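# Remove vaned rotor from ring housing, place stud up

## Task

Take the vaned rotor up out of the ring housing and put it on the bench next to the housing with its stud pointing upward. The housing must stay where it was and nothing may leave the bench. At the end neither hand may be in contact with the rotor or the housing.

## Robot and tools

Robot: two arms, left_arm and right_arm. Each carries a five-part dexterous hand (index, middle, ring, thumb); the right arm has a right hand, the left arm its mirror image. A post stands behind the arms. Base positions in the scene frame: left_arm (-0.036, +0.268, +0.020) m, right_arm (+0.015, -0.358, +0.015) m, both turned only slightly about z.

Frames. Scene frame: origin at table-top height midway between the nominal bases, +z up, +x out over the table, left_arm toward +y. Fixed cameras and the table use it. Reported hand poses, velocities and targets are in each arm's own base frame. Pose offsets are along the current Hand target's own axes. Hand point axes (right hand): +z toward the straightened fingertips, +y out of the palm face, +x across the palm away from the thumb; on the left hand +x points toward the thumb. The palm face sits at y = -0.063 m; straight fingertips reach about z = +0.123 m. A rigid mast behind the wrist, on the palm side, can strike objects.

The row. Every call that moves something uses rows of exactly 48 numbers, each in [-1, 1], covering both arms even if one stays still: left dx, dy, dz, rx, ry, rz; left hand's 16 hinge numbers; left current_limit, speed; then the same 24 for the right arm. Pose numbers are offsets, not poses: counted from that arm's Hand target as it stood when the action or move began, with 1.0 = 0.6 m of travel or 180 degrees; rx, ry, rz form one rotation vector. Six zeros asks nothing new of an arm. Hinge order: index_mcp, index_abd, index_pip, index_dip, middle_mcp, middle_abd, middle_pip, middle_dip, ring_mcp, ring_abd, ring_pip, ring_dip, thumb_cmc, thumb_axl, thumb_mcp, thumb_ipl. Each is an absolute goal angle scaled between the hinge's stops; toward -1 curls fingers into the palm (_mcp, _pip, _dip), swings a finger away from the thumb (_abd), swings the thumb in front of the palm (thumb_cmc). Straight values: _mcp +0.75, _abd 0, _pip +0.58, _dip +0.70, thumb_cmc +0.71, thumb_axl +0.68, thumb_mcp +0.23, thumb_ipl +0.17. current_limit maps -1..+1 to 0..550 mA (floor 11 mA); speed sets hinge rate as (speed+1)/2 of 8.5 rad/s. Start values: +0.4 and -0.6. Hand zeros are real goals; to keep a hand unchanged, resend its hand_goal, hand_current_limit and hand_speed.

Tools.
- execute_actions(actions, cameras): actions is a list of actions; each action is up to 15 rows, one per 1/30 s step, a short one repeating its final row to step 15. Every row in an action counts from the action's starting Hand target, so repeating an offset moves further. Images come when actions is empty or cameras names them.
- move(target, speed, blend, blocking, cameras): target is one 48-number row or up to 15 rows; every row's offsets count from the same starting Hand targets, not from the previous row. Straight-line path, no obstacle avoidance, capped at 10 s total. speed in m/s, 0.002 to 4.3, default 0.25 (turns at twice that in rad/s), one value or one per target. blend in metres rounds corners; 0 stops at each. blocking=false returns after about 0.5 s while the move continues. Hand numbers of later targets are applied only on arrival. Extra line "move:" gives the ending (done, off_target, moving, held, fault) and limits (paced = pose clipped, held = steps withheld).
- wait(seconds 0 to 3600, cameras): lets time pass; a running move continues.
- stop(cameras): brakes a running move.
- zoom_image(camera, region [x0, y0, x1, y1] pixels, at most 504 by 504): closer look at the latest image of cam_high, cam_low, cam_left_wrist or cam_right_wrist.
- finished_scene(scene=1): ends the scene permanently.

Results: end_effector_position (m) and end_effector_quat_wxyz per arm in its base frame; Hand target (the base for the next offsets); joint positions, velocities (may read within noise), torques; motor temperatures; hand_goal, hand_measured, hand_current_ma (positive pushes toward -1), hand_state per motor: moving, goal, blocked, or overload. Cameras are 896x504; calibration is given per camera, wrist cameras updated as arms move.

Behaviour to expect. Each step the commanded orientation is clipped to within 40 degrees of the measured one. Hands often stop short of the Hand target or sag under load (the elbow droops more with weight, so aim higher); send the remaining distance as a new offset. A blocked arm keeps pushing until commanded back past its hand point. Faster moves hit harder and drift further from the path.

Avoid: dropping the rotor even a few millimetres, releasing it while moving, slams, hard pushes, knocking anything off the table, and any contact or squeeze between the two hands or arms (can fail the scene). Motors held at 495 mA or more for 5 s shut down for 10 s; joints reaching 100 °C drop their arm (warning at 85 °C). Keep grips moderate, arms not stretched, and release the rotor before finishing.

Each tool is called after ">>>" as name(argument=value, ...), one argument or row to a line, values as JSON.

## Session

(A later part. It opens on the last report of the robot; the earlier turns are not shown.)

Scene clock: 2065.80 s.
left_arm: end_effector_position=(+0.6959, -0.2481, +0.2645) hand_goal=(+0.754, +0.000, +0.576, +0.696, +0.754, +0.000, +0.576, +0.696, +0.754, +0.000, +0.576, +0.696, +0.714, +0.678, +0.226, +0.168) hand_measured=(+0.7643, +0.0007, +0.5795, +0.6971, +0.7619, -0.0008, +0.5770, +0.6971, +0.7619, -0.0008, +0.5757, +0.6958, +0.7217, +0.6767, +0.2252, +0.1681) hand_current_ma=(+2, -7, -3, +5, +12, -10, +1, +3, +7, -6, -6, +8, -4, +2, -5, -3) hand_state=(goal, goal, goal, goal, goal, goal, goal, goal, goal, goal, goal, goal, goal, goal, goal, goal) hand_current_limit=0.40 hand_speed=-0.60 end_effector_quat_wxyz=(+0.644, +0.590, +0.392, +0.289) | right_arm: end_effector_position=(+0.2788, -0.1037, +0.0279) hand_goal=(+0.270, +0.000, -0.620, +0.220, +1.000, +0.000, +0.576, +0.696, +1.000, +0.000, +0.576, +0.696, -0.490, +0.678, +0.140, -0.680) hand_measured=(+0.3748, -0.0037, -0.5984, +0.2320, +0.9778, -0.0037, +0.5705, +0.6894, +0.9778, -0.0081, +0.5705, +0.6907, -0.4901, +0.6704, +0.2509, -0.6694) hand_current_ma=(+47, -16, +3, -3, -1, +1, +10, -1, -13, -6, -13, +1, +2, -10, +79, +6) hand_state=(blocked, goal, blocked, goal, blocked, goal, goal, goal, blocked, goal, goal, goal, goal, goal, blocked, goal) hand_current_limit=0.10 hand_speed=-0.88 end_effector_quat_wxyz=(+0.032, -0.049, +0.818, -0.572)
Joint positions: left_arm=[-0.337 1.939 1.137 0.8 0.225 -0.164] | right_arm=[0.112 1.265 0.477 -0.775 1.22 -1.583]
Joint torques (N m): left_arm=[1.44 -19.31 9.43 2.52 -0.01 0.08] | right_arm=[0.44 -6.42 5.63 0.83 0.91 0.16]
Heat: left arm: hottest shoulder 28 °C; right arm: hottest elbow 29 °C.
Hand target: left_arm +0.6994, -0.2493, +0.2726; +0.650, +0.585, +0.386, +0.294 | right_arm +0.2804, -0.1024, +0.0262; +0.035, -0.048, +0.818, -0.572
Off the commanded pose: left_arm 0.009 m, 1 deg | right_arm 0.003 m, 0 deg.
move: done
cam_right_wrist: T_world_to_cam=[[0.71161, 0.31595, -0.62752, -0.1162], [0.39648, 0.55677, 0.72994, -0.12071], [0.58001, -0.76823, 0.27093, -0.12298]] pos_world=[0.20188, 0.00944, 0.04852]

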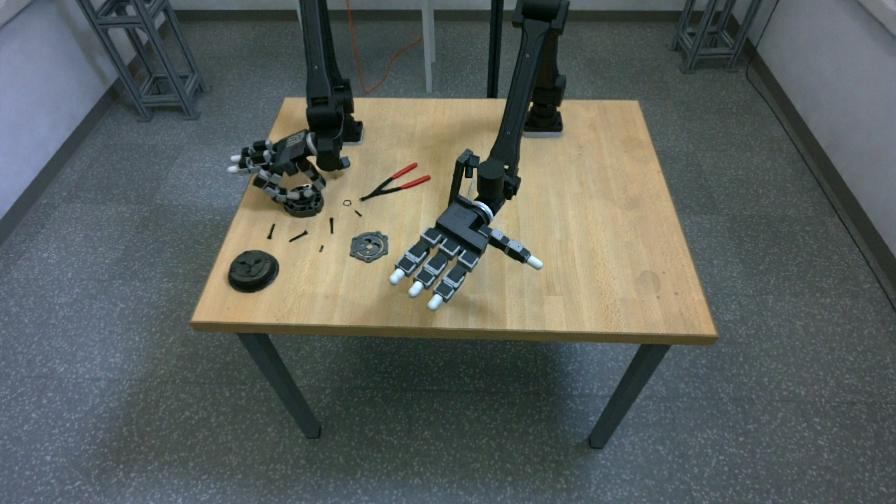

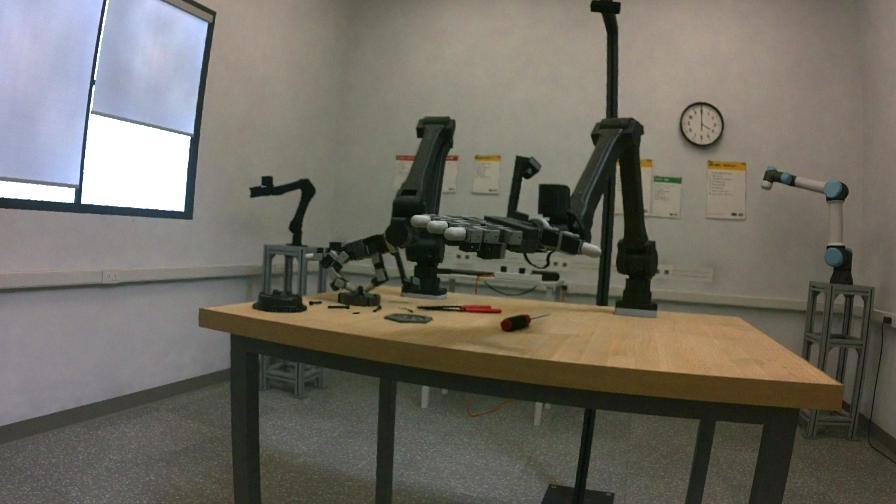

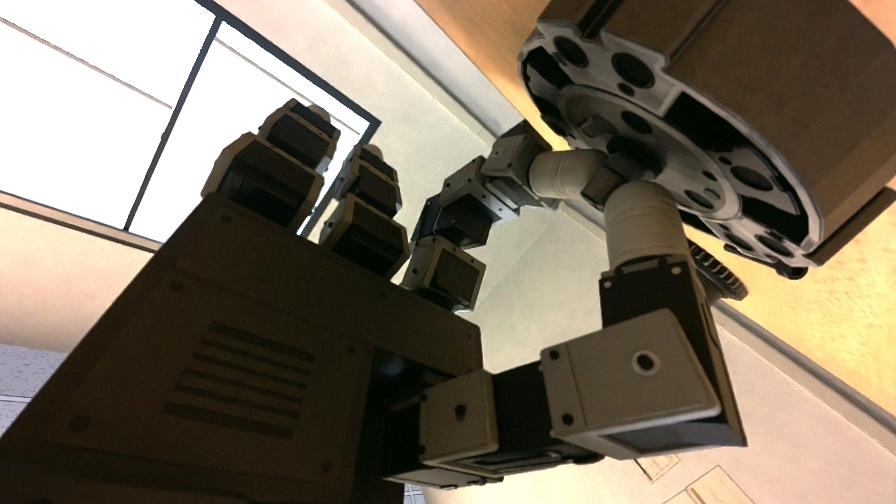

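>>> move(
  target=[
    [0,0,0,0,0,0,0.754,0,0.576,0.696,0.754,0,0.576,0.696,0.754,0,0.576,0.696,0.714,0.678,0.226,0.168,0.4,-0.6,0,0,0,0,0,0,0.105,0,-0.76,0.13,1,0,0.576,0.696,1,0,0.576,0.696,-0.49,0.678,0.03,-0.79,0.4,-0.9],
  ],
  cameras=["cam_low","cam_right_wrist"],
  speed=0.08,
)

>>> zoom_image(
  camera="cam_low",
  region=[320, 250, 400, 314],
)

>>> zoom_image(
  camera="cam_right_wrist",
  region=[450, 20, 800, 270],
)

Scene clock: 2079.63 s.
left_arm: end_effector_position=(+0.6959, -0.2481, +0.2645) hand_goal=(+0.754, +0.000, +0.576, +0.696, +0.754, +0.000, +0.576, +0.696, +0.754, +0.000, +0.576, +0.696, +0.714, +0.678, +0.226, +0.168) hand_measured=(+0.7655, +0.0007, +0.5795, +0.6971, +0.7619, +0.0007, +0.5757, +0.6958, +0.7619, +0.0007, +0.5770, +0.6958, +0.7217, +0.6777, +0.2252, +0.1672) hand_current_ma=(+1, -10, +0, +2, +10, -15, +2, +2, +7, -10, -7, +10, -2, +0, -7, -4) hand_state=(goal, goal, goal, goal, goal, goal, goal, goal, goal, goal, goal, goal, goal, goal, goal, goal) hand_current_limit=0.40 hand_speed=-0.60 end_effector_quat_wxyz=(+0.644, +0.590, +0.392, +0.289) | right_arm: end_effector_position=(+0.2791, -0.1036, +0.0277) hand_goal=(+0.106, +0.000, -0.760, +0.130, +1.000, +0.000, +0.576, +0.696, +1.000, +0.000, +0.576, +0.696, -0.490, +0.678, +0.030, -0.790) hand_measured=(+0.3760, +0.0021, -0.5945, +0.2167, +0.9778, -0.0037, +0.5705, +0.6907, +0.9766, -0.0066, +0.5705, +0.6920, -0.4889, +0.6704, +0.2490, -0.6741) hand_current_ma=(+242, -6, +98, +42, -5, -10, -3, -12, -2, -5, +5, +9, -3, -9, +243, +115) hand_state=(moving, goal, blocked, moving, blocked, goal, goal, goal, blocked, goal, goal, goal, goal, goal, blocked, blocked) hand_current_limit=0.40 hand_speed=-0.90 end_effector_quat_wxyz=(+0.032, -0.048, +0.818, -0.572)
Joint positions: left_arm=[-0.337 1.939 1.137 0.8 0.225 -0.164] | right_arm=[0.112 1.266 0.477 -0.773 1.22 -1.583]
Joint torques (N m): left_arm=[1.55 -19.19 9.44 2.63 0 0.09] | right_arm=[0.44 -6.53 5.63 0.76 0.91 0.15]
Heat: left arm: hottest shoulder 28 °C; right arm: hottest elbow 28 °C.
Hand target: left_arm +0.6994, -0.2493, +0.2726; +0.650, +0.585, +0.386, +0.294 | right_arm +0.2804, -0.1024, +0.0262; +0.035, -0.048, +0.818, -0.572
Off the commanded pose: left_arm 0.009 m, 1 deg | right_arm 0.002 m, 0 deg.
move: done
cam_right_wrist: T_world_to_cam=[[0.71233, 0.31605, -0.62665, -0.11673], [0.39568, 0.55661, 0.7305, -0.12055], [0.57968, -0.76831, 0.27143, -0.12306]] pos_world=[0.20218, 0.00944, 0.04832]

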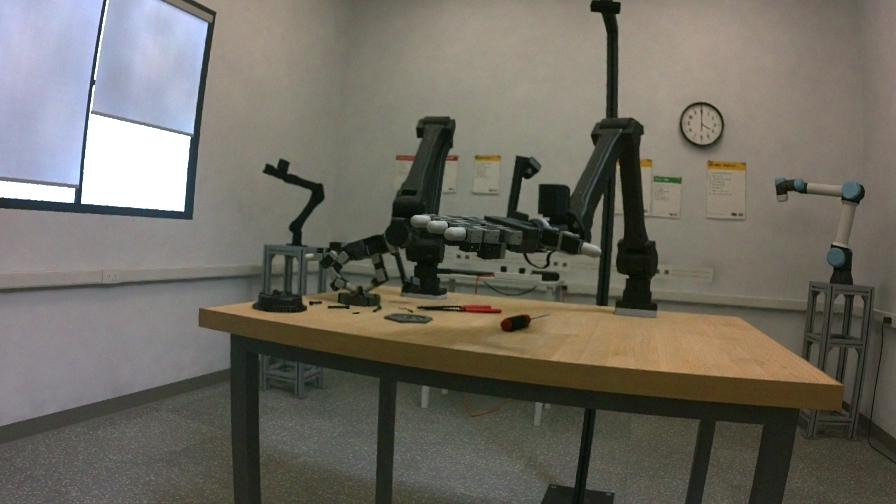

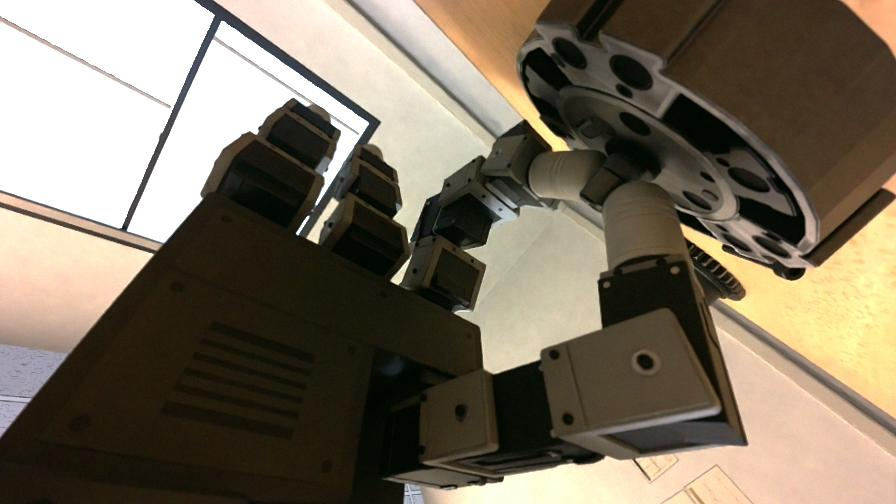

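Scaled by 6.300 from the camera's image (finer frame: 1280x720).

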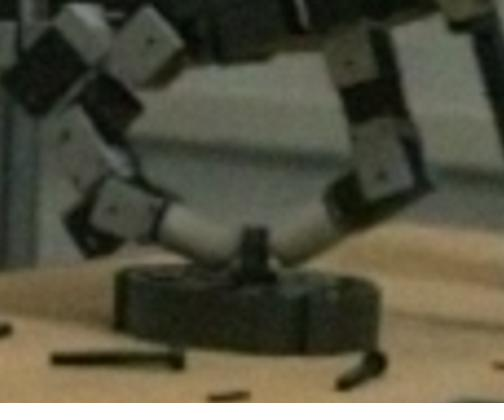

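Scaled by 1.440 from the camera's image (finer frame: 1280x720).

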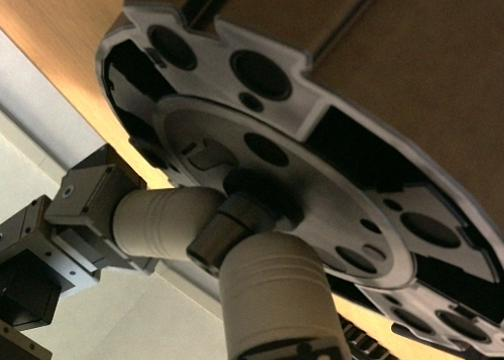

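>>> move(
  target=[
    [0,0,0,0,0,0,0.754,0,0.576,0.696,0.754,0,0.576,0.696,0.754,0,0.576,0.696,0.714,0.678,0.226,0.168,0.4,-0.6,0,0,0,0,0,0,-0.01,0,-0.82,0.10,1,0,0.576,0.696,1,0,0.576,0.696,-0.49,0.678,-0.04,-0.84,0.6,-0.93],
  ],
  cameras=[],
  speed=0.08,
)

>>> move(
  target=[
    [0,0,0,0,0,0,0.754,0,0.576,0.696,0.754,0,0.576,0.696,0.754,0,0.576,0.696,0.714,0.678,0.226,0.168,0.4,-0.6,0,0,0,0,0,0,-0.11,0,-0.90,0.06,1,0,0.576,0.696,1,0,0.576,0.696,-0.49,0.678,-0.11,-0.89,0.78,-0.93],
  ],
  cameras=["cam_low","cam_right_wrist"],
  speed=0.08,
)

>>> zoom_image(
  camera="cam_low",
  region=[320, 250, 400, 314],
)

>>> zoom_image(
  camera="cam_right_wrist",
  region=[450, 20, 800, 270],
)

Scene clock: 2091.43 s.
left_arm: end_effector_position=(+0.6959, -0.2481, +0.2645) hand_goal=(+0.754, +0.000, +0.576, +0.696, +0.754, +0.000, +0.576, +0.696, +0.754, +0.000, +0.576, +0.696, +0.714, +0.678, +0.226, +0.168) hand_measured=(+0.7643, -0.0008, +0.5795, +0.6971, +0.7619, -0.0008, +0.5770, +0.6958, +0.7619, -0.0008, +0.5770, +0.6958, +0.7205, +0.6767, +0.2252, +0.1681) hand_current_ma=(+2, -6, +2, +4, +11, -7, -3, +3, +12, -8, -6, +10, +0, +6, -8, -4) hand_state=(goal, goal, goal, goal, goal, goal, goal, goal, goal, goal, goal, goal, goal, goal, goal, goal) hand_current_limit=0.40 hand_speed=-0.60 end_effector_quat_wxyz=(+0.644, +0.590, +0.392, +0.289) | right_arm: end_effector_position=(+0.2791, -0.1036, +0.0272) hand_goal=(-0.010, +0.000, -0.820, +0.100, +1.000, +0.000, +0.576, +0.696, +1.000, +0.000, +0.576, +0.696, -0.490, +0.678, -0.040, -0.840) hand_measured=(+0.3784, +0.0021, -0.5958, +0.2053, +0.9778, -0.0037, +0.5705, +0.6907, +0.9766, -0.0066, +0.5705, +0.6894, -0.4889, +0.6704, +0.2490, -0.6818) hand_current_ma=(+437, -10, +170, +46, -4, -5, +10, -12, -8, -19, -3, +7, +16, -12, +384, +174) hand_state=(blocked, goal, blocked, blocked, blocked, goal, goal, goal, blocked, goal, goal, goal, goal, goal, blocked, blocked) hand_current_limit=0.60 hand_speed=-0.93 end_effector_quat_wxyz=(+0.032, -0.049, +0.818, -0.572)
Joint positions: left_arm=[-0.337 1.939 1.137 0.8 0.225 -0.164] | right_arm=[0.112 1.268 0.477 -0.772 1.22 -1.583]
Joint torques (N m): left_arm=[1.49 -19.72 9.39 2.58 0.02 0.08] | right_arm=[0.44 -6.71 5.61 0.73 0.91 0.15]
Heat: left arm: hottest shoulder 28 °C; right arm: hottest elbow 27 °C.
Hand target: left_arm +0.6994, -0.2493, +0.2726; +0.650, +0.585, +0.386, +0.294 | right_arm +0.2804, -0.1024, +0.0261; +0.035, -0.049, +0.818, -0.572
Off the commanded pose: left_arm 0.009 m, 1 deg | right_arm 0.002 m, 0 deg.
move: done

Scene clock: 2091.93 s.
left_arm: end_effector_position=(+0.6959, -0.2481, +0.2645) hand_goal=(+0.754, +0.000, +0.576, +0.696, +0.754, +0.000, +0.576, +0.696, +0.754, +0.000, +0.576, +0.696, +0.714, +0.678, +0.226, +0.168) hand_measured=(+0.7655, +0.0007, +0.5808, +0.6971, +0.7607, -0.0008, +0.5770, +0.6971, +0.7619, +0.0007, +0.5770, +0.6958, +0.7217, +0.6777, +0.2262, +0.1681) hand_current_ma=(+4, -6, -1, -1, +9, -7, -4, +3, +7, -8, -2, +11, -6, +2, -7, -3) hand_state=(goal, goal, goal, goal, goal, goal, goal, goal, goal, goal, goal, goal, goal, goal, goal, goal) hand_current_limit=0.40 hand_speed=-0.60 end_effector_quat_wxyz=(+0.644, +0.590, +0.392, +0.289) | right_arm: end_effector_position=(+0.2787, -0.1035, +0.0266) hand_goal=(-0.110, +0.000, -0.900, +0.060, +1.000, +0.000, +0.576, +0.696, +1.000, +0.000, +0.576, +0.696, -0.490, +0.678, -0.110, -0.890) hand_measured=(+0.3796, +0.0007, -0.5945, +0.1925, +0.9778, -0.0037, +0.5693, +0.6920, +0.9778, -0.0081, +0.5693, +0.6920, -0.4876, +0.6693, +0.2499, -0.6884) hand_current_ma=(+493, -15, +281, +78, -4, -3, +11, -12, -7, -8, -1, +8, -1, -11, +485, +246) hand_state=(blocked, goal, blocked, blocked, blocked, goal, goal, goal, blocked, goal, goal, goal, goal, goal, blocked, blocked) hand_current_limit=0.78 hand_speed=-0.93 end_effector_quat_wxyz=(+0.032, -0.049, +0.818, -0.572)
Joint positions: left_arm=[-0.337 1.939 1.137 0.8 0.225 -0.164] | right_arm=[0.112 1.269 0.476 -0.77 1.219 -1.583]
Joint torques (N m): left_arm=[1.67 -19.9 9.42 2.58 0 0.11] | right_arm=[0.44 -6.77 5.68 0.66 0.94 0.15]
Heat: left arm: hottest shoulder 28 °C; right arm: hottest elbow 27 °C.
Hand target: left_arm +0.6994, -0.2493, +0.2726; +0.650, +0.585, +0.386, +0.294 | right_arm +0.2804, -0.1024, +0.0261; +0.035, -0.049, +0.818, -0.572
Off the commanded pose: left_arm 0.009 m, 1 deg | right_arm 0.002 m, 0 deg.
move: done
cam_right_wrist: T_world_to_cam=[[0.71106, 0.31665, -0.6278, -0.11674], [0.39715, 0.55593, 0.73022, -0.12007], [0.58023, -0.76856, 0.26954, -0.12253]] pos_world=[0.20178, 0.00954, 0.04741]

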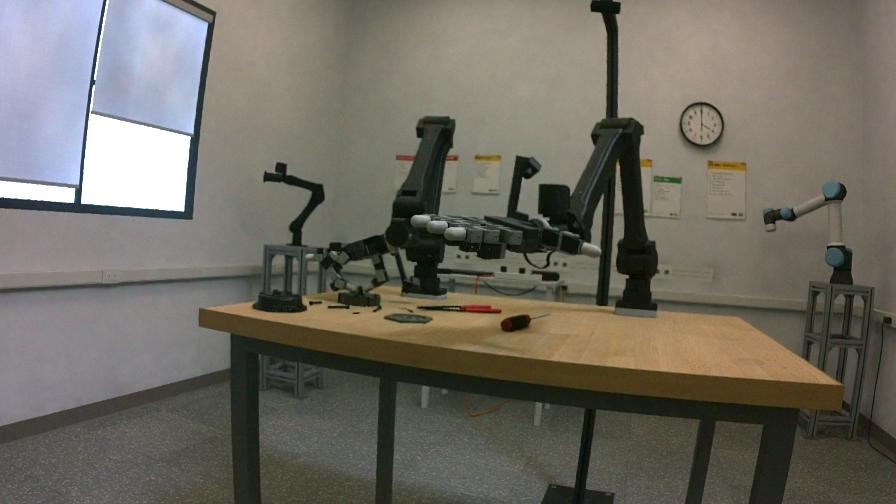

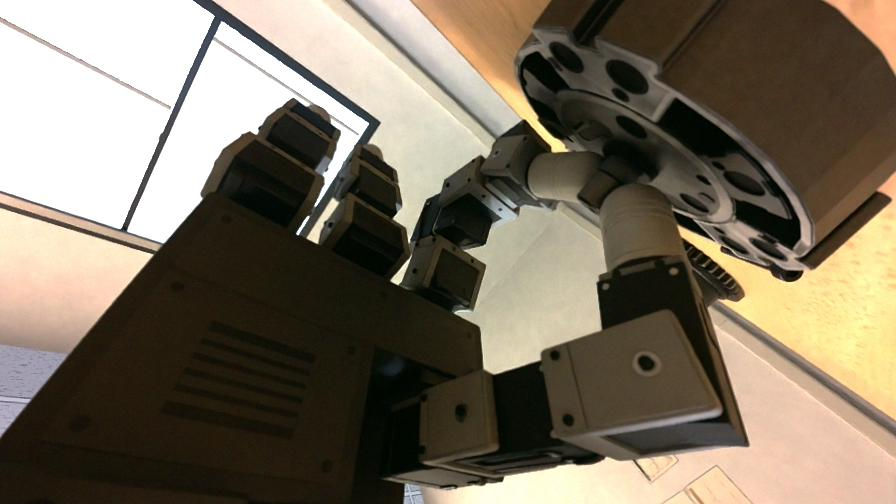

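Scaled by 6.300 from the camera's image (finer frame: 1280x720).

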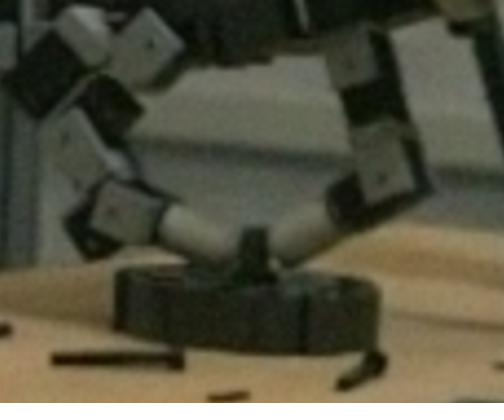

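Scaled by 1.440 from the camera's image (finer frame: 1280x720).

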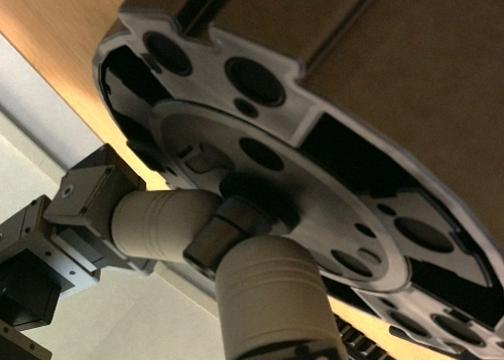

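>>> move(
  target=[0,0,0,0,0,0,0.754,0,0.576,0.696,0.754,0,0.576,0.696,0.754,0,0.576,0.696,0.714,0.678,0.226,0.168,0.4,-0.6,-0.0325,-0.0258,-0.0092,0.0001,-0.0045,0.0123,-0.11,0,-0.93,0.03,1,0,0.576,0.696,1,0,0.576,0.696,-0.49,0.678,-0.11,-0.91,0.76,-0.93],
  cameras=["cam_right_wrist"],
  speed=0.03,
)

>>> zoom_image(
  camera="cam_right_wrist",
  region=[450, 20, 800, 270],
)

Scene clock: 2116.90 s.
left_arm: end_effector_position=(+0.6959, -0.2481, +0.2645) hand_goal=(+0.754, +0.000, +0.576, +0.696, +0.754, +0.000, +0.576, +0.696, +0.754, +0.000, +0.576, +0.696, +0.714, +0.678, +0.226, +0.168) hand_measured=(+0.7655, -0.0008, +0.5795, +0.6971, +0.7619, +0.0007, +0.5770, +0.6958, +0.7619, +0.0007, +0.5770, +0.6958, +0.7217, +0.6767, +0.2252, +0.1681) hand_current_ma=(+2, -8, +5, +4, +9, -7, -1, +5, +12, -9, -5, +10, -1, +2, -7, -1) hand_state=(goal, goal, goal, goal, goal, goal, goal, goal, goal, goal, goal, goal, goal, goal, goal, goal) hand_current_limit=0.40 hand_speed=-0.60 end_effector_quat_wxyz=(+0.644, +0.590, +0.392, +0.289) | right_arm: end_effector_position=(+0.2790, -0.1034, +0.0266) hand_goal=(-0.110, +0.000, -0.930, +0.030, +1.000, +0.000, +0.576, +0.696, +1.000, +0.000, +0.576, +0.696, -0.490, +0.678, -0.110, -0.910) hand_measured=(+0.3808, +0.0021, -0.5920, +0.1862, +0.9778, -0.0037, +0.5705, +0.6920, +0.9778, -0.0081, +0.5705, +0.6920, -0.4876, +0.6704, +0.2509, -0.6923) hand_current_ma=(+470, -4, +319, +93, -3, -8, +11, -9, -6, -8, -10, +7, -4, -10, +481, +275) hand_state=(blocked, goal, blocked, blocked, blocked, goal, goal, goal, blocked, goal, goal, goal, goal, goal, blocked, blocked) hand_current_limit=0.76 hand_speed=-0.93 end_effector_quat_wxyz=(+0.032, -0.049, +0.819, -0.571)
Joint positions: left_arm=[-0.337 1.939 1.137 0.8 0.225 -0.164] | right_arm=[0.112 1.269 0.477 -0.77 1.219 -1.583]
Joint torques (N m): left_arm=[1.44 -19.49 9.35 2.54 -0.01 0.08] | right_arm=[0.38 -8.18 8.94 0.1 0.97 0.13]
Heat: left arm: hottest shoulder 28 °C; right arm: hottest elbow 26 °C.
Hand target: left_arm +0.6994, -0.2493, +0.2726; +0.650, +0.585, +0.386, +0.294 | right_arm +0.2997, -0.1002, +0.0426; +0.052, -0.037, +0.818, -0.571
Off the commanded pose: left_arm 0.009 m, 1 deg | right_arm 0.026 m, 3 deg.
move: off_target (right_arm)
cam_right_wrist: T_world_to_cam=[[0.71124, 0.31718, -0.62732, -0.11701], [0.39688, 0.55539, 0.73077, -0.12034], [0.5802, -0.76873, 0.26914, -0.12255]] pos_world=[0.20208, 0.00974, 0.04751]

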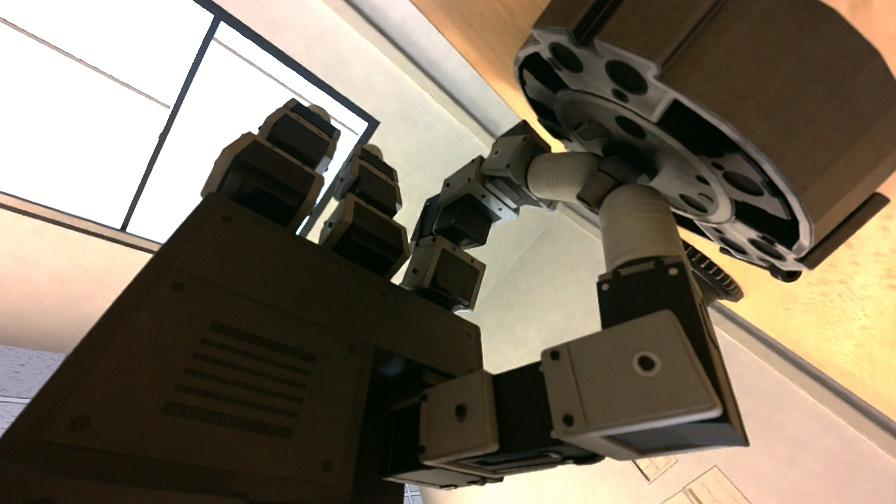

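Scaled by 1.440 from the camera's image (finer frame: 1280x720).

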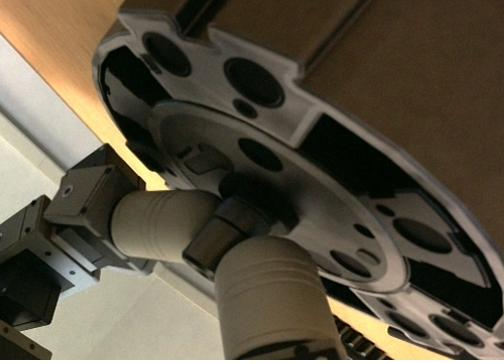

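>>> move(
  target=[0,0,0,0,0,0,0.754,0,0.576,0.696,0.754,0,0.576,0.696,0.754,0,0.576,0.696,0.714,0.678,0.226,0.168,0.4,-0.6,-0.0006,-0.0125,-0.0045,0,0,0,-0.2,0,-0.97,0.0,1,0,0.576,0.696,1,0,0.576,0.696,-0.49,0.678,-0.16,-0.95,1.0,-0.9],
  cameras=[],
  speed=0.02,
)

>>> move(
  target=[0,0,0,0,0,0,0.754,0,0.576,0.696,0.754,0,0.576,0.696,0.754,0,0.576,0.696,0.714,0.678,0.226,0.168,0.4,-0.6,0,0,0,0,0,0,-0.2,0,-0.97,0.0,1,0,0.576,0.696,1,0,0.576,0.696,-0.49,0.678,-0.16,-0.95,0.76,-0.9],
  cameras=["cam_high","cam_low","cam_right_wrist"],
  speed=0.02,
)

>>> zoom_image(
  camera="cam_low",
  region=[320, 250, 400, 314],
)

>>> zoom_image(
  camera="cam_right_wrist",
  region=[450, 20, 800, 270],
)

Scene clock: 2128.83 s.
left_arm: end_effector_position=(+0.6959, -0.2481, +0.2645) hand_goal=(+0.754, +0.000, +0.576, +0.696, +0.754, +0.000, +0.576, +0.696, +0.754, +0.000, +0.576, +0.696, +0.714, +0.678, +0.226, +0.168) hand_measured=(+0.7655, -0.0008, +0.5808, +0.6971, +0.7619, -0.0008, +0.5770, +0.6958, +0.7619, -0.0008, +0.5757, +0.6958, +0.7217, +0.6777, +0.2262, +0.1672) hand_current_ma=(+3, -10, +0, +2, +13, -7, +0, +8, +9, -7, -8, +7, -3, +2, -7, +0) hand_state=(goal, goal, goal, goal, goal, goal, goal, goal, goal, goal, goal, goal, goal, goal, goal, goal) hand_current_limit=0.40 hand_speed=-0.60 end_effector_quat_wxyz=(+0.644, +0.590, +0.392, +0.289) | right_arm: end_effector_position=(+0.2858, -0.1027, +0.0389) hand_goal=(-0.200, +0.000, -0.970, +0.000, +1.000, +0.000, +0.576, +0.696, +1.000, +0.000, +0.576, +0.696, -0.490, +0.678, -0.160, -0.950) hand_measured=(+0.3651, +0.0007, -0.6394, +0.0970, +0.9778, +0.0007, +0.5705, +0.6907, +0.9778, -0.0081, +0.5705, +0.6907, -0.4776, +0.6809, +0.1916, -0.8113) hand_current_ma=(+536, -11, +317, +43, +7, -5, +6, -4, -9, -3, -6, +2, -2, -11, +532, +143) hand_state=(blocked, goal, blocked, blocked, blocked, goal, goal, goal, blocked, goal, goal, goal, goal, goal, blocked, blocked) hand_current_limit=1.00 hand_speed=-0.90 end_effector_quat_wxyz=(+0.039, -0.043, +0.819, -0.571)
Joint positions: left_arm=[-0.337 1.939 1.137 0.8 0.225 -0.164] | right_arm=[0.112 1.244 0.499 -0.801 1.219 -1.582]
Joint torques (N m): left_arm=[1.67 -19.55 9.44 2.58 0 0.09] | right_arm=[0.44 -7.65 8.39 0.13 0.96 0.11]
Heat: left arm: hottest shoulder 28 °C; right arm: hottest elbow 27 °C.
Hand target: left_arm +0.6994, -0.2493, +0.2726; +0.650, +0.585, +0.386, +0.294 | right_arm +0.2997, -0.1002, +0.0506; +0.052, -0.037, +0.818, -0.571
Off the commanded pose: left_arm 0.009 m, 1 deg | right_arm 0.018 m, 2 deg.
move: off_target (right_arm)

Scene clock: 2129.33 s.
left_arm: end_effector_position=(+0.6959, -0.2481, +0.2645) hand_goal=(+0.754, +0.000, +0.576, +0.696, +0.754, +0.000, +0.576, +0.696, +0.754, +0.000, +0.576, +0.696, +0.714, +0.678, +0.226, +0.168) hand_measured=(+0.7655, +0.0007, +0.5795, +0.6983, +0.7607, +0.0007, +0.5770, +0.6958, +0.7607, -0.0008, +0.5770, +0.6958, +0.7230, +0.6777, +0.2262, +0.1681) hand_current_ma=(+5, -7, -1, -1, +10, -9, -2, +4, +7, -10, -5, +12, +0, -3, -9, +0) hand_state=(goal, goal, goal, goal, goal, goal, goal, goal, goal, goal, goal, goal, goal, goal, goal, goal) hand_current_limit=0.40 hand_speed=-0.60 end_effector_quat_wxyz=(+0.644, +0.590, +0.392, +0.289) | right_arm: end_effector_position=(+0.2857, -0.1027, +0.0389) hand_goal=(-0.200, +0.000, -0.970, +0.000, +1.000, +0.000, +0.576, +0.696, +1.000, +0.000, +0.576, +0.696, -0.490, +0.678, -0.160, -0.950) hand_measured=(+0.3688, +0.0021, -0.6394, +0.0893, +0.9766, +0.0007, +0.5718, +0.6920, +0.9766, -0.0066, +0.5693, +0.6907, -0.4776, +0.6798, +0.1916, -0.8142) hand_current_ma=(+478, -14, +322, +38, +2, -7, +6, -4, -2, -6, -1, +4, +3, -8, +474, +136) hand_state=(blocked, goal, blocked, blocked, blocked, goal, goal, goal, blocked, goal, goal, goal, goal, goal, blocked, blocked) hand_current_limit=0.76 hand_speed=-0.90 end_effector_quat_wxyz=(+0.039, -0.043, +0.819, -0.571)
Joint positions: left_arm=[-0.337 1.939 1.137 0.8 0.225 -0.164] | right_arm=[0.112 1.244 0.499 -0.802 1.219 -1.582]
Joint torques (N m): left_arm=[1.73 -19.78 9.43 2.62 0 0.06] | right_arm=[0.44 -7.65 8.4 0.12 0.96 0.11]
Heat: left arm: hottest shoulder 28 °C; right arm: hottest elbow 27 °C.
Hand target: left_arm +0.6994, -0.2493, +0.2726; +0.650, +0.585, +0.386, +0.294 | right_arm +0.2997, -0.1002, +0.0506; +0.052, -0.037, +0.818, -0.571
Off the commanded pose: left_arm 0.009 m, 1 deg | right_arm 0.018 m, 2 deg.
move: done
cam_right_wrist: T_world_to_cam=[[0.72248, 0.31778, -0.61404, -0.11802], [0.38411, 0.55397, 0.73863, -0.12909], [0.57488, -0.7695, 0.27817, -0.1281]] pos_world=[0.20849, 0.01044, 0.05852]

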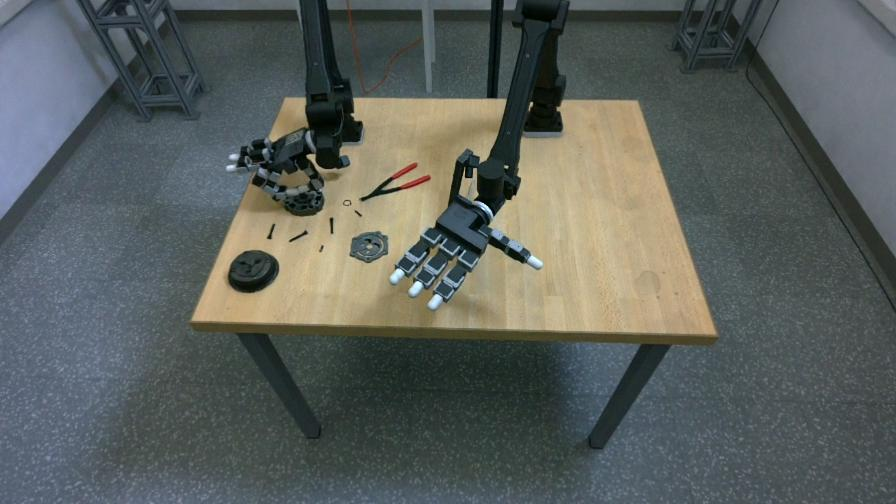

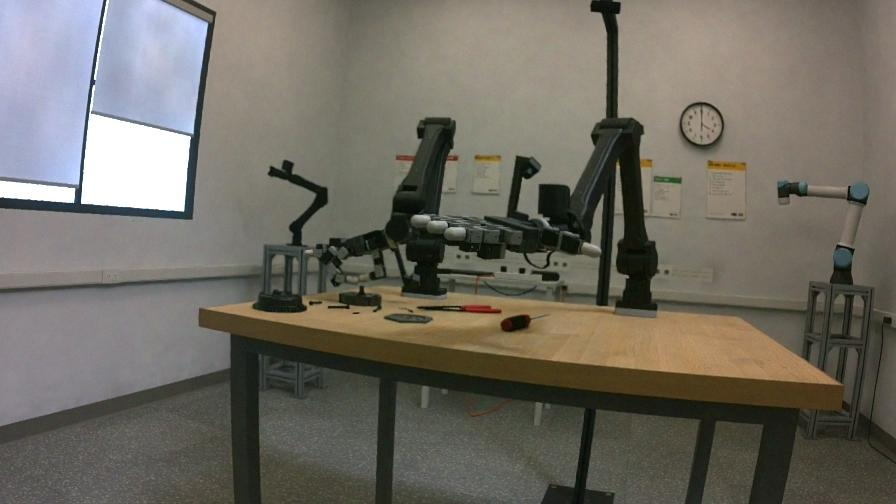

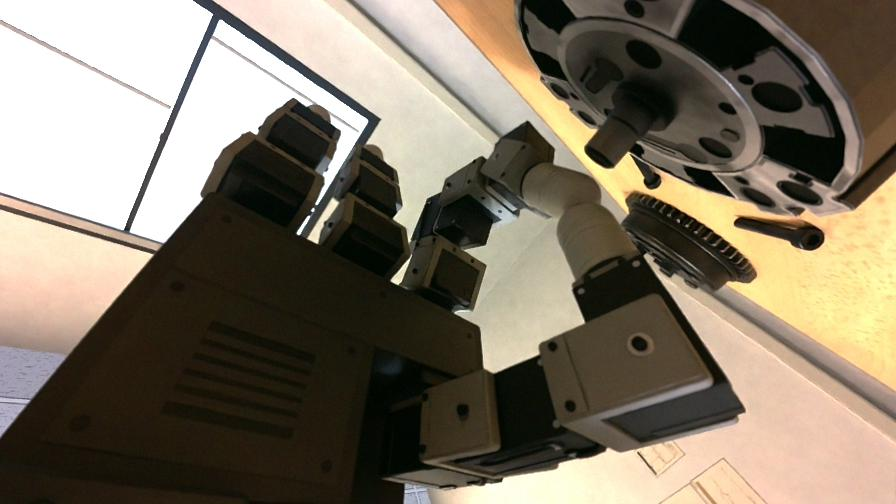

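Scaled by 6.300 from the camera's image (finer frame: 1280x720).

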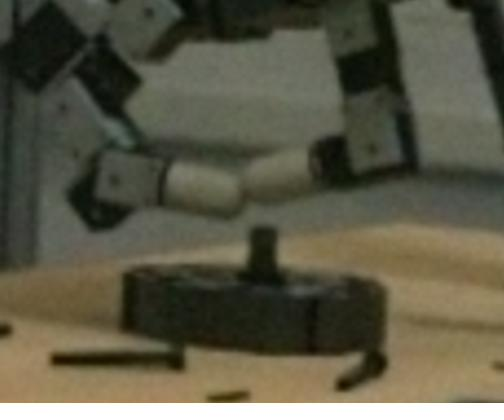

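Scaled by 1.440 from the camera's image (finer frame: 1280x720).

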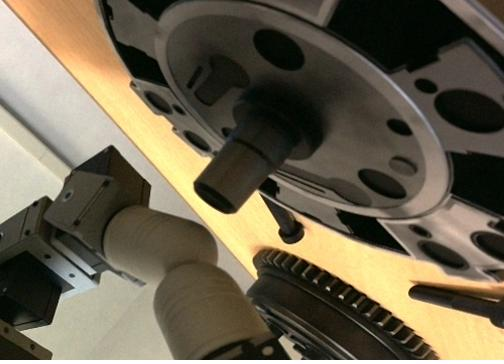

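>>> move(
  target=[
    [0,0,0,0,0,0,1,0,0.576,0.696,1,0,0.576,0.696,1,0,0.576,0.696,0.714,0.678,0.226,0.168,0.4,-0.5,0,0,0,0,0,0,0.7,0,-0.6,0.2,1,0,0.576,0.696,1,0,0.576,0.696,-0.47,0.678,0.4,-0.6,0.4,-0.7],
    [0,0,0,0,0,0,1,0,0.576,0.696,1,0,0.576,0.696,1,0,0.576,0.696,0.714,0.678,0.226,0.168,0.4,-0.5,-0.0198,-0.391,-0.142,0,0,0,0.7,0,-0.6,0.2,1,0,0.576,0.696,1,0,0.576,0.696,-0.47,0.678,0.4,-0.6,0.4,-0.7],
    [0,0,0,0,0,0,1,0,0.576,0.696,1,0,0.576,0.696,1,0,0.576,0.696,0.714,0.678,0.226,0.168,0.4,-0.5,0.1055,-0.518,0.1885,0,0,0,0.7,0,-0.6,0.2,1,0,0.576,0.696,1,0,0.576,0.696,-0.47,0.678,0.4,-0.6,0.4,-0.7],
  ],
  cameras=["cam_high","cam_low"],
  speed=0.15,
  blend=0.03,
)

>>> zoom_image(
  camera="cam_high",
  region=[270, 160, 340, 222],
)

>>> zoom_image(
  camera="cam_low",
  region=[320, 250, 400, 314],
)

Scene clock: 2537.57 s.
left_arm: end_effector_position=(+0.6958, -0.2481, +0.2648) hand_goal=(+1.000, +0.000, +0.576, +0.696, +1.000, +0.000, +0.576, +0.696, +1.000, +0.000, +0.576, +0.696, +0.714, +0.678, +0.226, +0.168) hand_measured=(+1.0000, +0.0007, +0.5795, +0.6983, +1.0000, +0.0007, +0.5770, +0.6958, +0.9995, +0.0007, +0.5782, +0.6958, +0.7230, +0.6777, +0.2252, +0.1681) hand_current_ma=(-5, -10, -2, +4, +1, -9, -1, +4, +3, -7, -3, +10, -3, +4, -9, +1) hand_state=(goal, goal, goal, goal, goal, goal, goal, goal, goal, goal, goal, goal, goal, goal, goal, goal) hand_current_limit=0.40 hand_speed=-0.50 end_effector_quat_wxyz=(+0.645, +0.589, +0.391, +0.289) | right_arm: end_effector_position=(+0.2419, -0.3097, +0.2782) hand_goal=(+0.700, +0.000, -0.600, +0.200, +1.000, +0.000, +0.576, +0.696, +1.000, +0.000, +0.576, +0.696, -0.470, +0.678, +0.400, -0.600) hand_measured=(+0.6678, -0.0037, -0.5945, +0.2078, +0.9766, -0.0008, +0.5705, +0.6907, +0.9766, -0.0081, +0.5705, +0.6907, -0.4776, +0.6756, +0.3934, -0.5989) hand_current_ma=(-10, -1, -5, +0, -3, +6, +5, -7, -5, -13, -3, -1, +7, -8, -10, +11) hand_state=(blocked, goal, goal, goal, blocked, goal, goal, goal, blocked, goal, goal, goal, goal, goal, goal, goal) hand_current_limit=0.40 hand_speed=-0.70 end_effector_quat_wxyz=(-0.095, +0.163, +0.818, -0.544)
Joint positions: left_arm=[-0.337 1.938 1.137 0.8 0.225 -0.164] | right_arm=[-0.602 1.083 1.061 -1.051 1.111 -2.094]
Joint torques (N m): left_arm=[1.67 -19.6 9.42 2.58 -0.01 0.09] | right_arm=[-0.38 -7.59 12.45 1.76 0.64 -0.02]
Heat: left arm: hottest shoulder 28 °C; right arm: hottest elbow 28 °C.
Hand target: left_arm +0.6993, -0.2493, +0.2729; +0.650, +0.585, +0.386, +0.294 | right_arm +0.2515, -0.3202, +0.3010; +0.052, -0.037, +0.818, -0.571
Off the commanded pose: left_arm 0.009 m, 1 deg | right_arm 0.027 m, 29 deg.
joint sent to its limit (right arm) — joint 6 (wrist roll), lower limit. The joint targets are off in orientation, not in position.
move: off_target (right_arm); blend cut to 0 m at target 1

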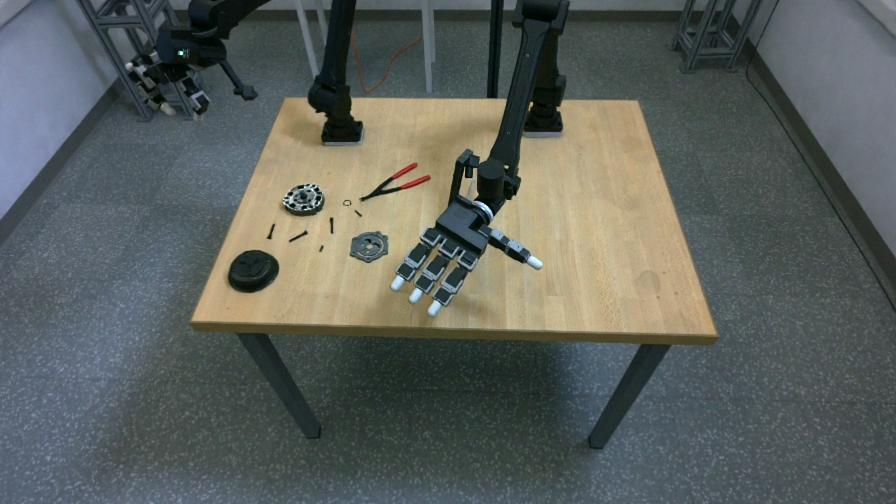

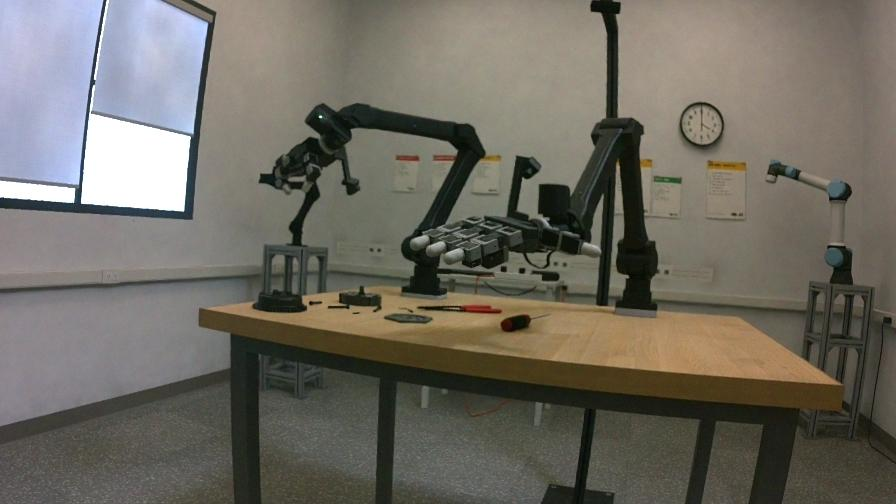

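Scaled by 7.200 from the camera's image (finer frame: 1280x720).

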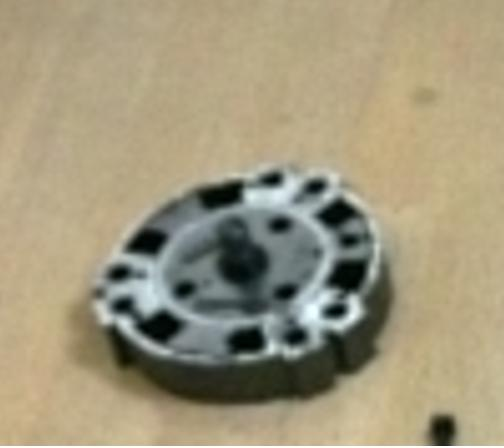

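Scaled by 6.300 from the camera's image (finer frame: 1280x720).

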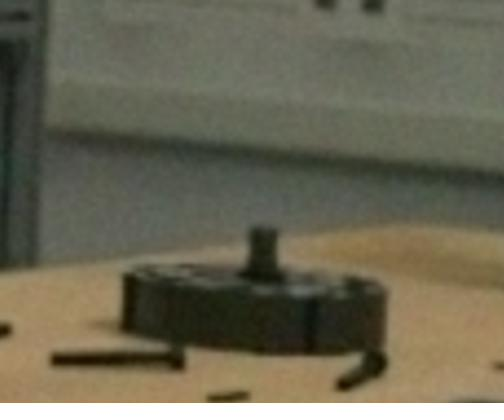

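>>> move(
  target=[
    [0,0,0,0,0,0,1,0,0.576,0.696,1,0,0.576,0.696,1,0,0.576,0.696,0.714,0.678,0.226,0.168,0.4,-0.5,-0.0732,0.3628,-0.2497,-0.0001,0.0045,-0.0123,0.52,0,-0.66,0.261,1,0,0.576,0.696,1,0,0.576,0.696,-0.49,0.678,0.366,-0.684,0.4,-0.7],
    [0,0,0,0,0,0,1,0,0.576,0.696,1,0,0.576,0.696,1,0,0.576,0.696,0.714,0.678,0.226,0.168,0.4,-0.5,-0.0633,0.5575,-0.179,-0.0001,0.0045,-0.0123,0.52,0,-0.66,0.261,1,0,0.576,0.696,1,0,0.576,0.696,-0.49,0.678,0.366,-0.69,0.4,-0.7],
  ],
  cameras=["cam_high","cam_low","cam_right_wrist"],
  speed=[0.15, 0.08],
)

>>> zoom_image(
  camera="cam_high",
  region=[270, 160, 340, 222],
)

>>> zoom_image(
  camera="cam_low",
  region=[320, 250, 400, 314],
)

>>> zoom_image(
  camera="cam_right_wrist",
  region=[450, 20, 800, 270],
)

Scene clock: 2743.23 s.
left_arm: end_effector_position=(+0.6958, -0.2481, +0.2648) hand_goal=(+1.000, +0.000, +0.576, +0.696, +1.000, +0.000, +0.576, +0.696, +1.000, +0.000, +0.576, +0.696, +0.714, +0.678, +0.226, +0.168) hand_measured=(+1.0000, -0.0008, +0.5795, +0.6971, +1.0000, +0.0007, +0.5770, +0.6958, +0.9995, -0.0008, +0.5770, +0.6958, +0.7230, +0.6777, +0.2262, +0.1681) hand_current_ma=(-4, -8, -1, -2, +7, -11, +4, +2, +11, -9, -5, +7, +3, +0, -8, +0) hand_state=(goal, goal, goal, goal, goal, goal, goal, goal, goal, goal, goal, goal, goal, goal, goal, goal) hand_current_limit=0.40 hand_speed=-0.50 end_effector_quat_wxyz=(+0.645, +0.589, +0.391, +0.289) | right_arm: end_effector_position=(+0.2744, -0.1012, +0.0272) hand_goal=(+0.520, +0.000, -0.660, +0.262, +1.000, +0.000, +0.576, +0.696, +1.000, +0.000, +0.576, +0.696, -0.490, +0.678, +0.366, -0.690) hand_measured=(+0.5074, -0.0037, -0.6548, +0.2575, +0.9766, -0.0023, +0.5705, +0.6894, +0.9778, +0.0007, +0.5718, +0.6907, -0.4889, +0.6756, +0.3657, -0.6818) hand_current_ma=(-10, -12, -3, -9, -12, -1, +1, -17, -6, -2, -2, +15, -1, -10, -6, +12) hand_state=(goal, goal, goal, goal, blocked, goal, goal, goal, blocked, goal, goal, goal, goal, goal, goal, goal) hand_current_limit=0.40 hand_speed=-0.70 end_effector_quat_wxyz=(+0.034, -0.047, +0.819, -0.571)
Joint positions: left_arm=[-0.337 1.938 1.137 0.8 0.225 -0.164] | right_arm=[0.124 1.259 0.47 -0.802 1.219 -1.548]
Joint torques (N m): left_arm=[1.49 -19.6 9.4 2.54 -0.01 0.06] | right_arm=[0.38 -6.18 5.55 0.77 0.97 0.13]
Motor temperatures (°C): left_arm=[20 28 28 19 18 20] | right_arm=[20 22 36 18 20 17]
Heat: left arm: hottest shoulder 28 °C; right arm: hottest elbow 36 °C.
Hand target: left_arm +0.6993, -0.2493, +0.2729; +0.650, +0.585, +0.386, +0.294 | right_arm +0.2754, -0.1004, +0.0253; +0.035, -0.048, +0.818, -0.572
Off the commanded pose: left_arm 0.009 m, 1 deg | right_arm 0.002 m, 0 deg.
move: done
cam_right_wrist: T_world_to_cam=[[0.7144, 0.31694, -0.62385, -0.1151], [0.39387, 0.55476, 0.73288, -0.11938], [0.57837, -0.76928, 0.27148, -0.11798]] pos_world=[0.19748, 0.01194, 0.04771]

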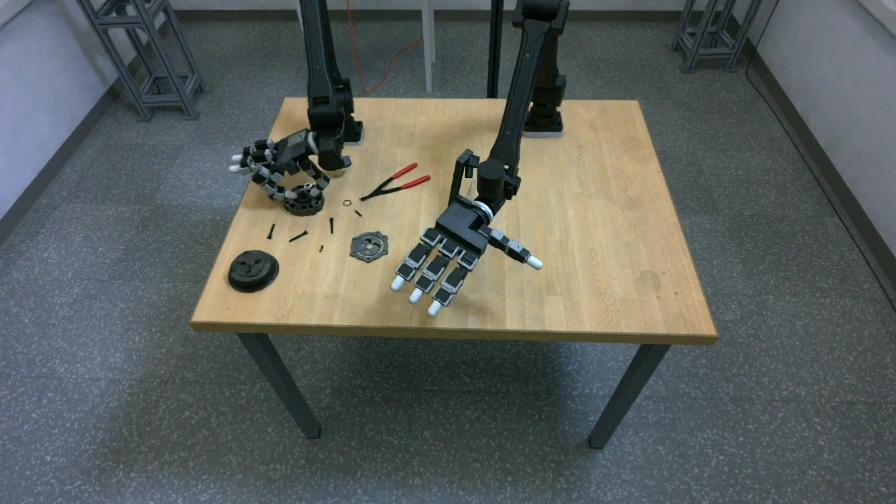

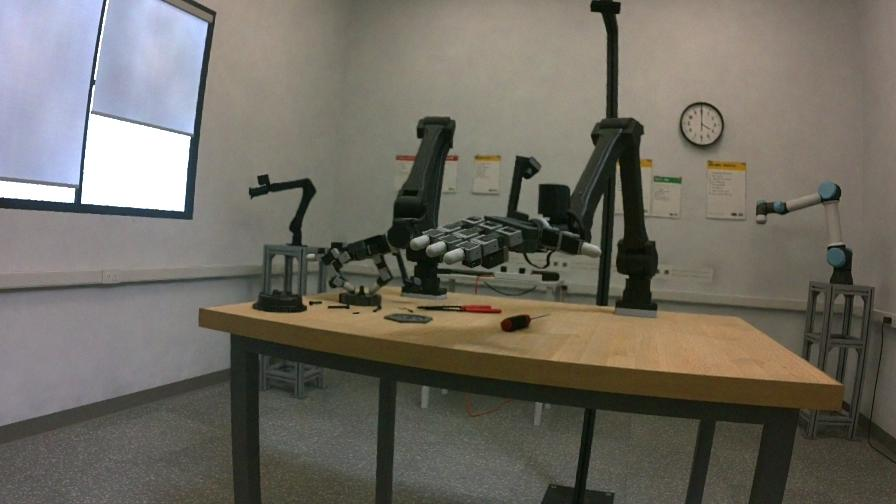

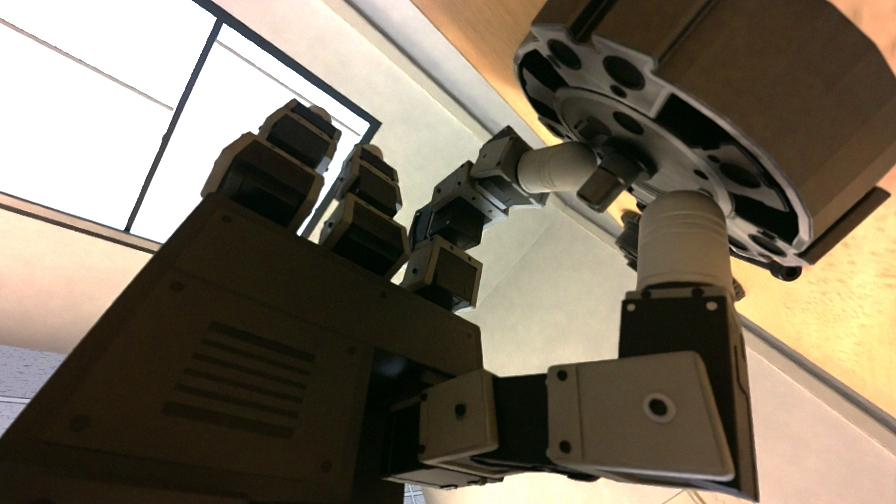

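Scaled by 7.200 from the camera's image (finer frame: 1280x720).

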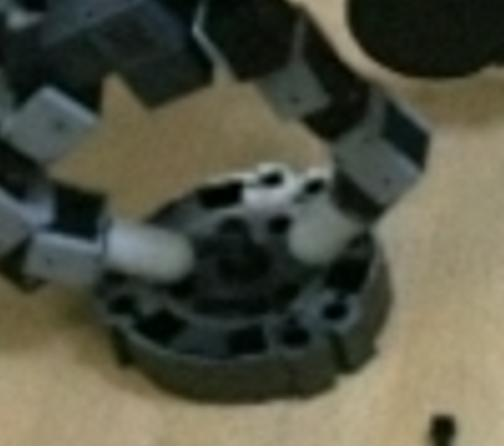

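Scaled by 6.300 from the camera's image (finer frame: 1280x720).

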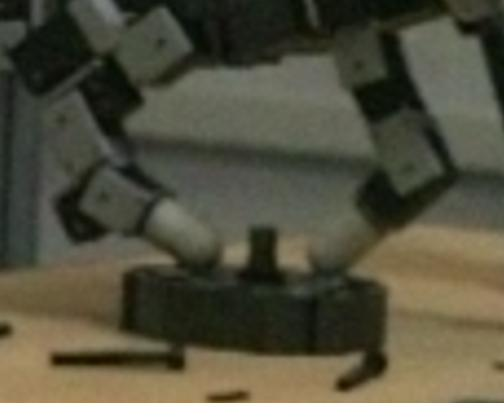

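Scaled by 1.440 from the camera's image (finer frame: 1280x720).

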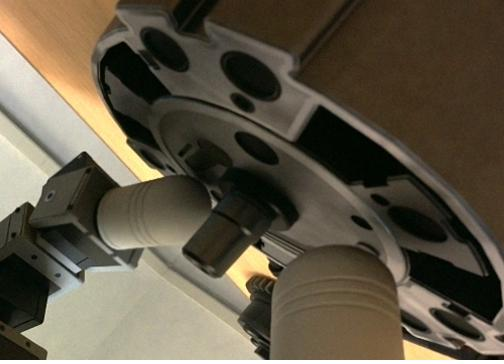

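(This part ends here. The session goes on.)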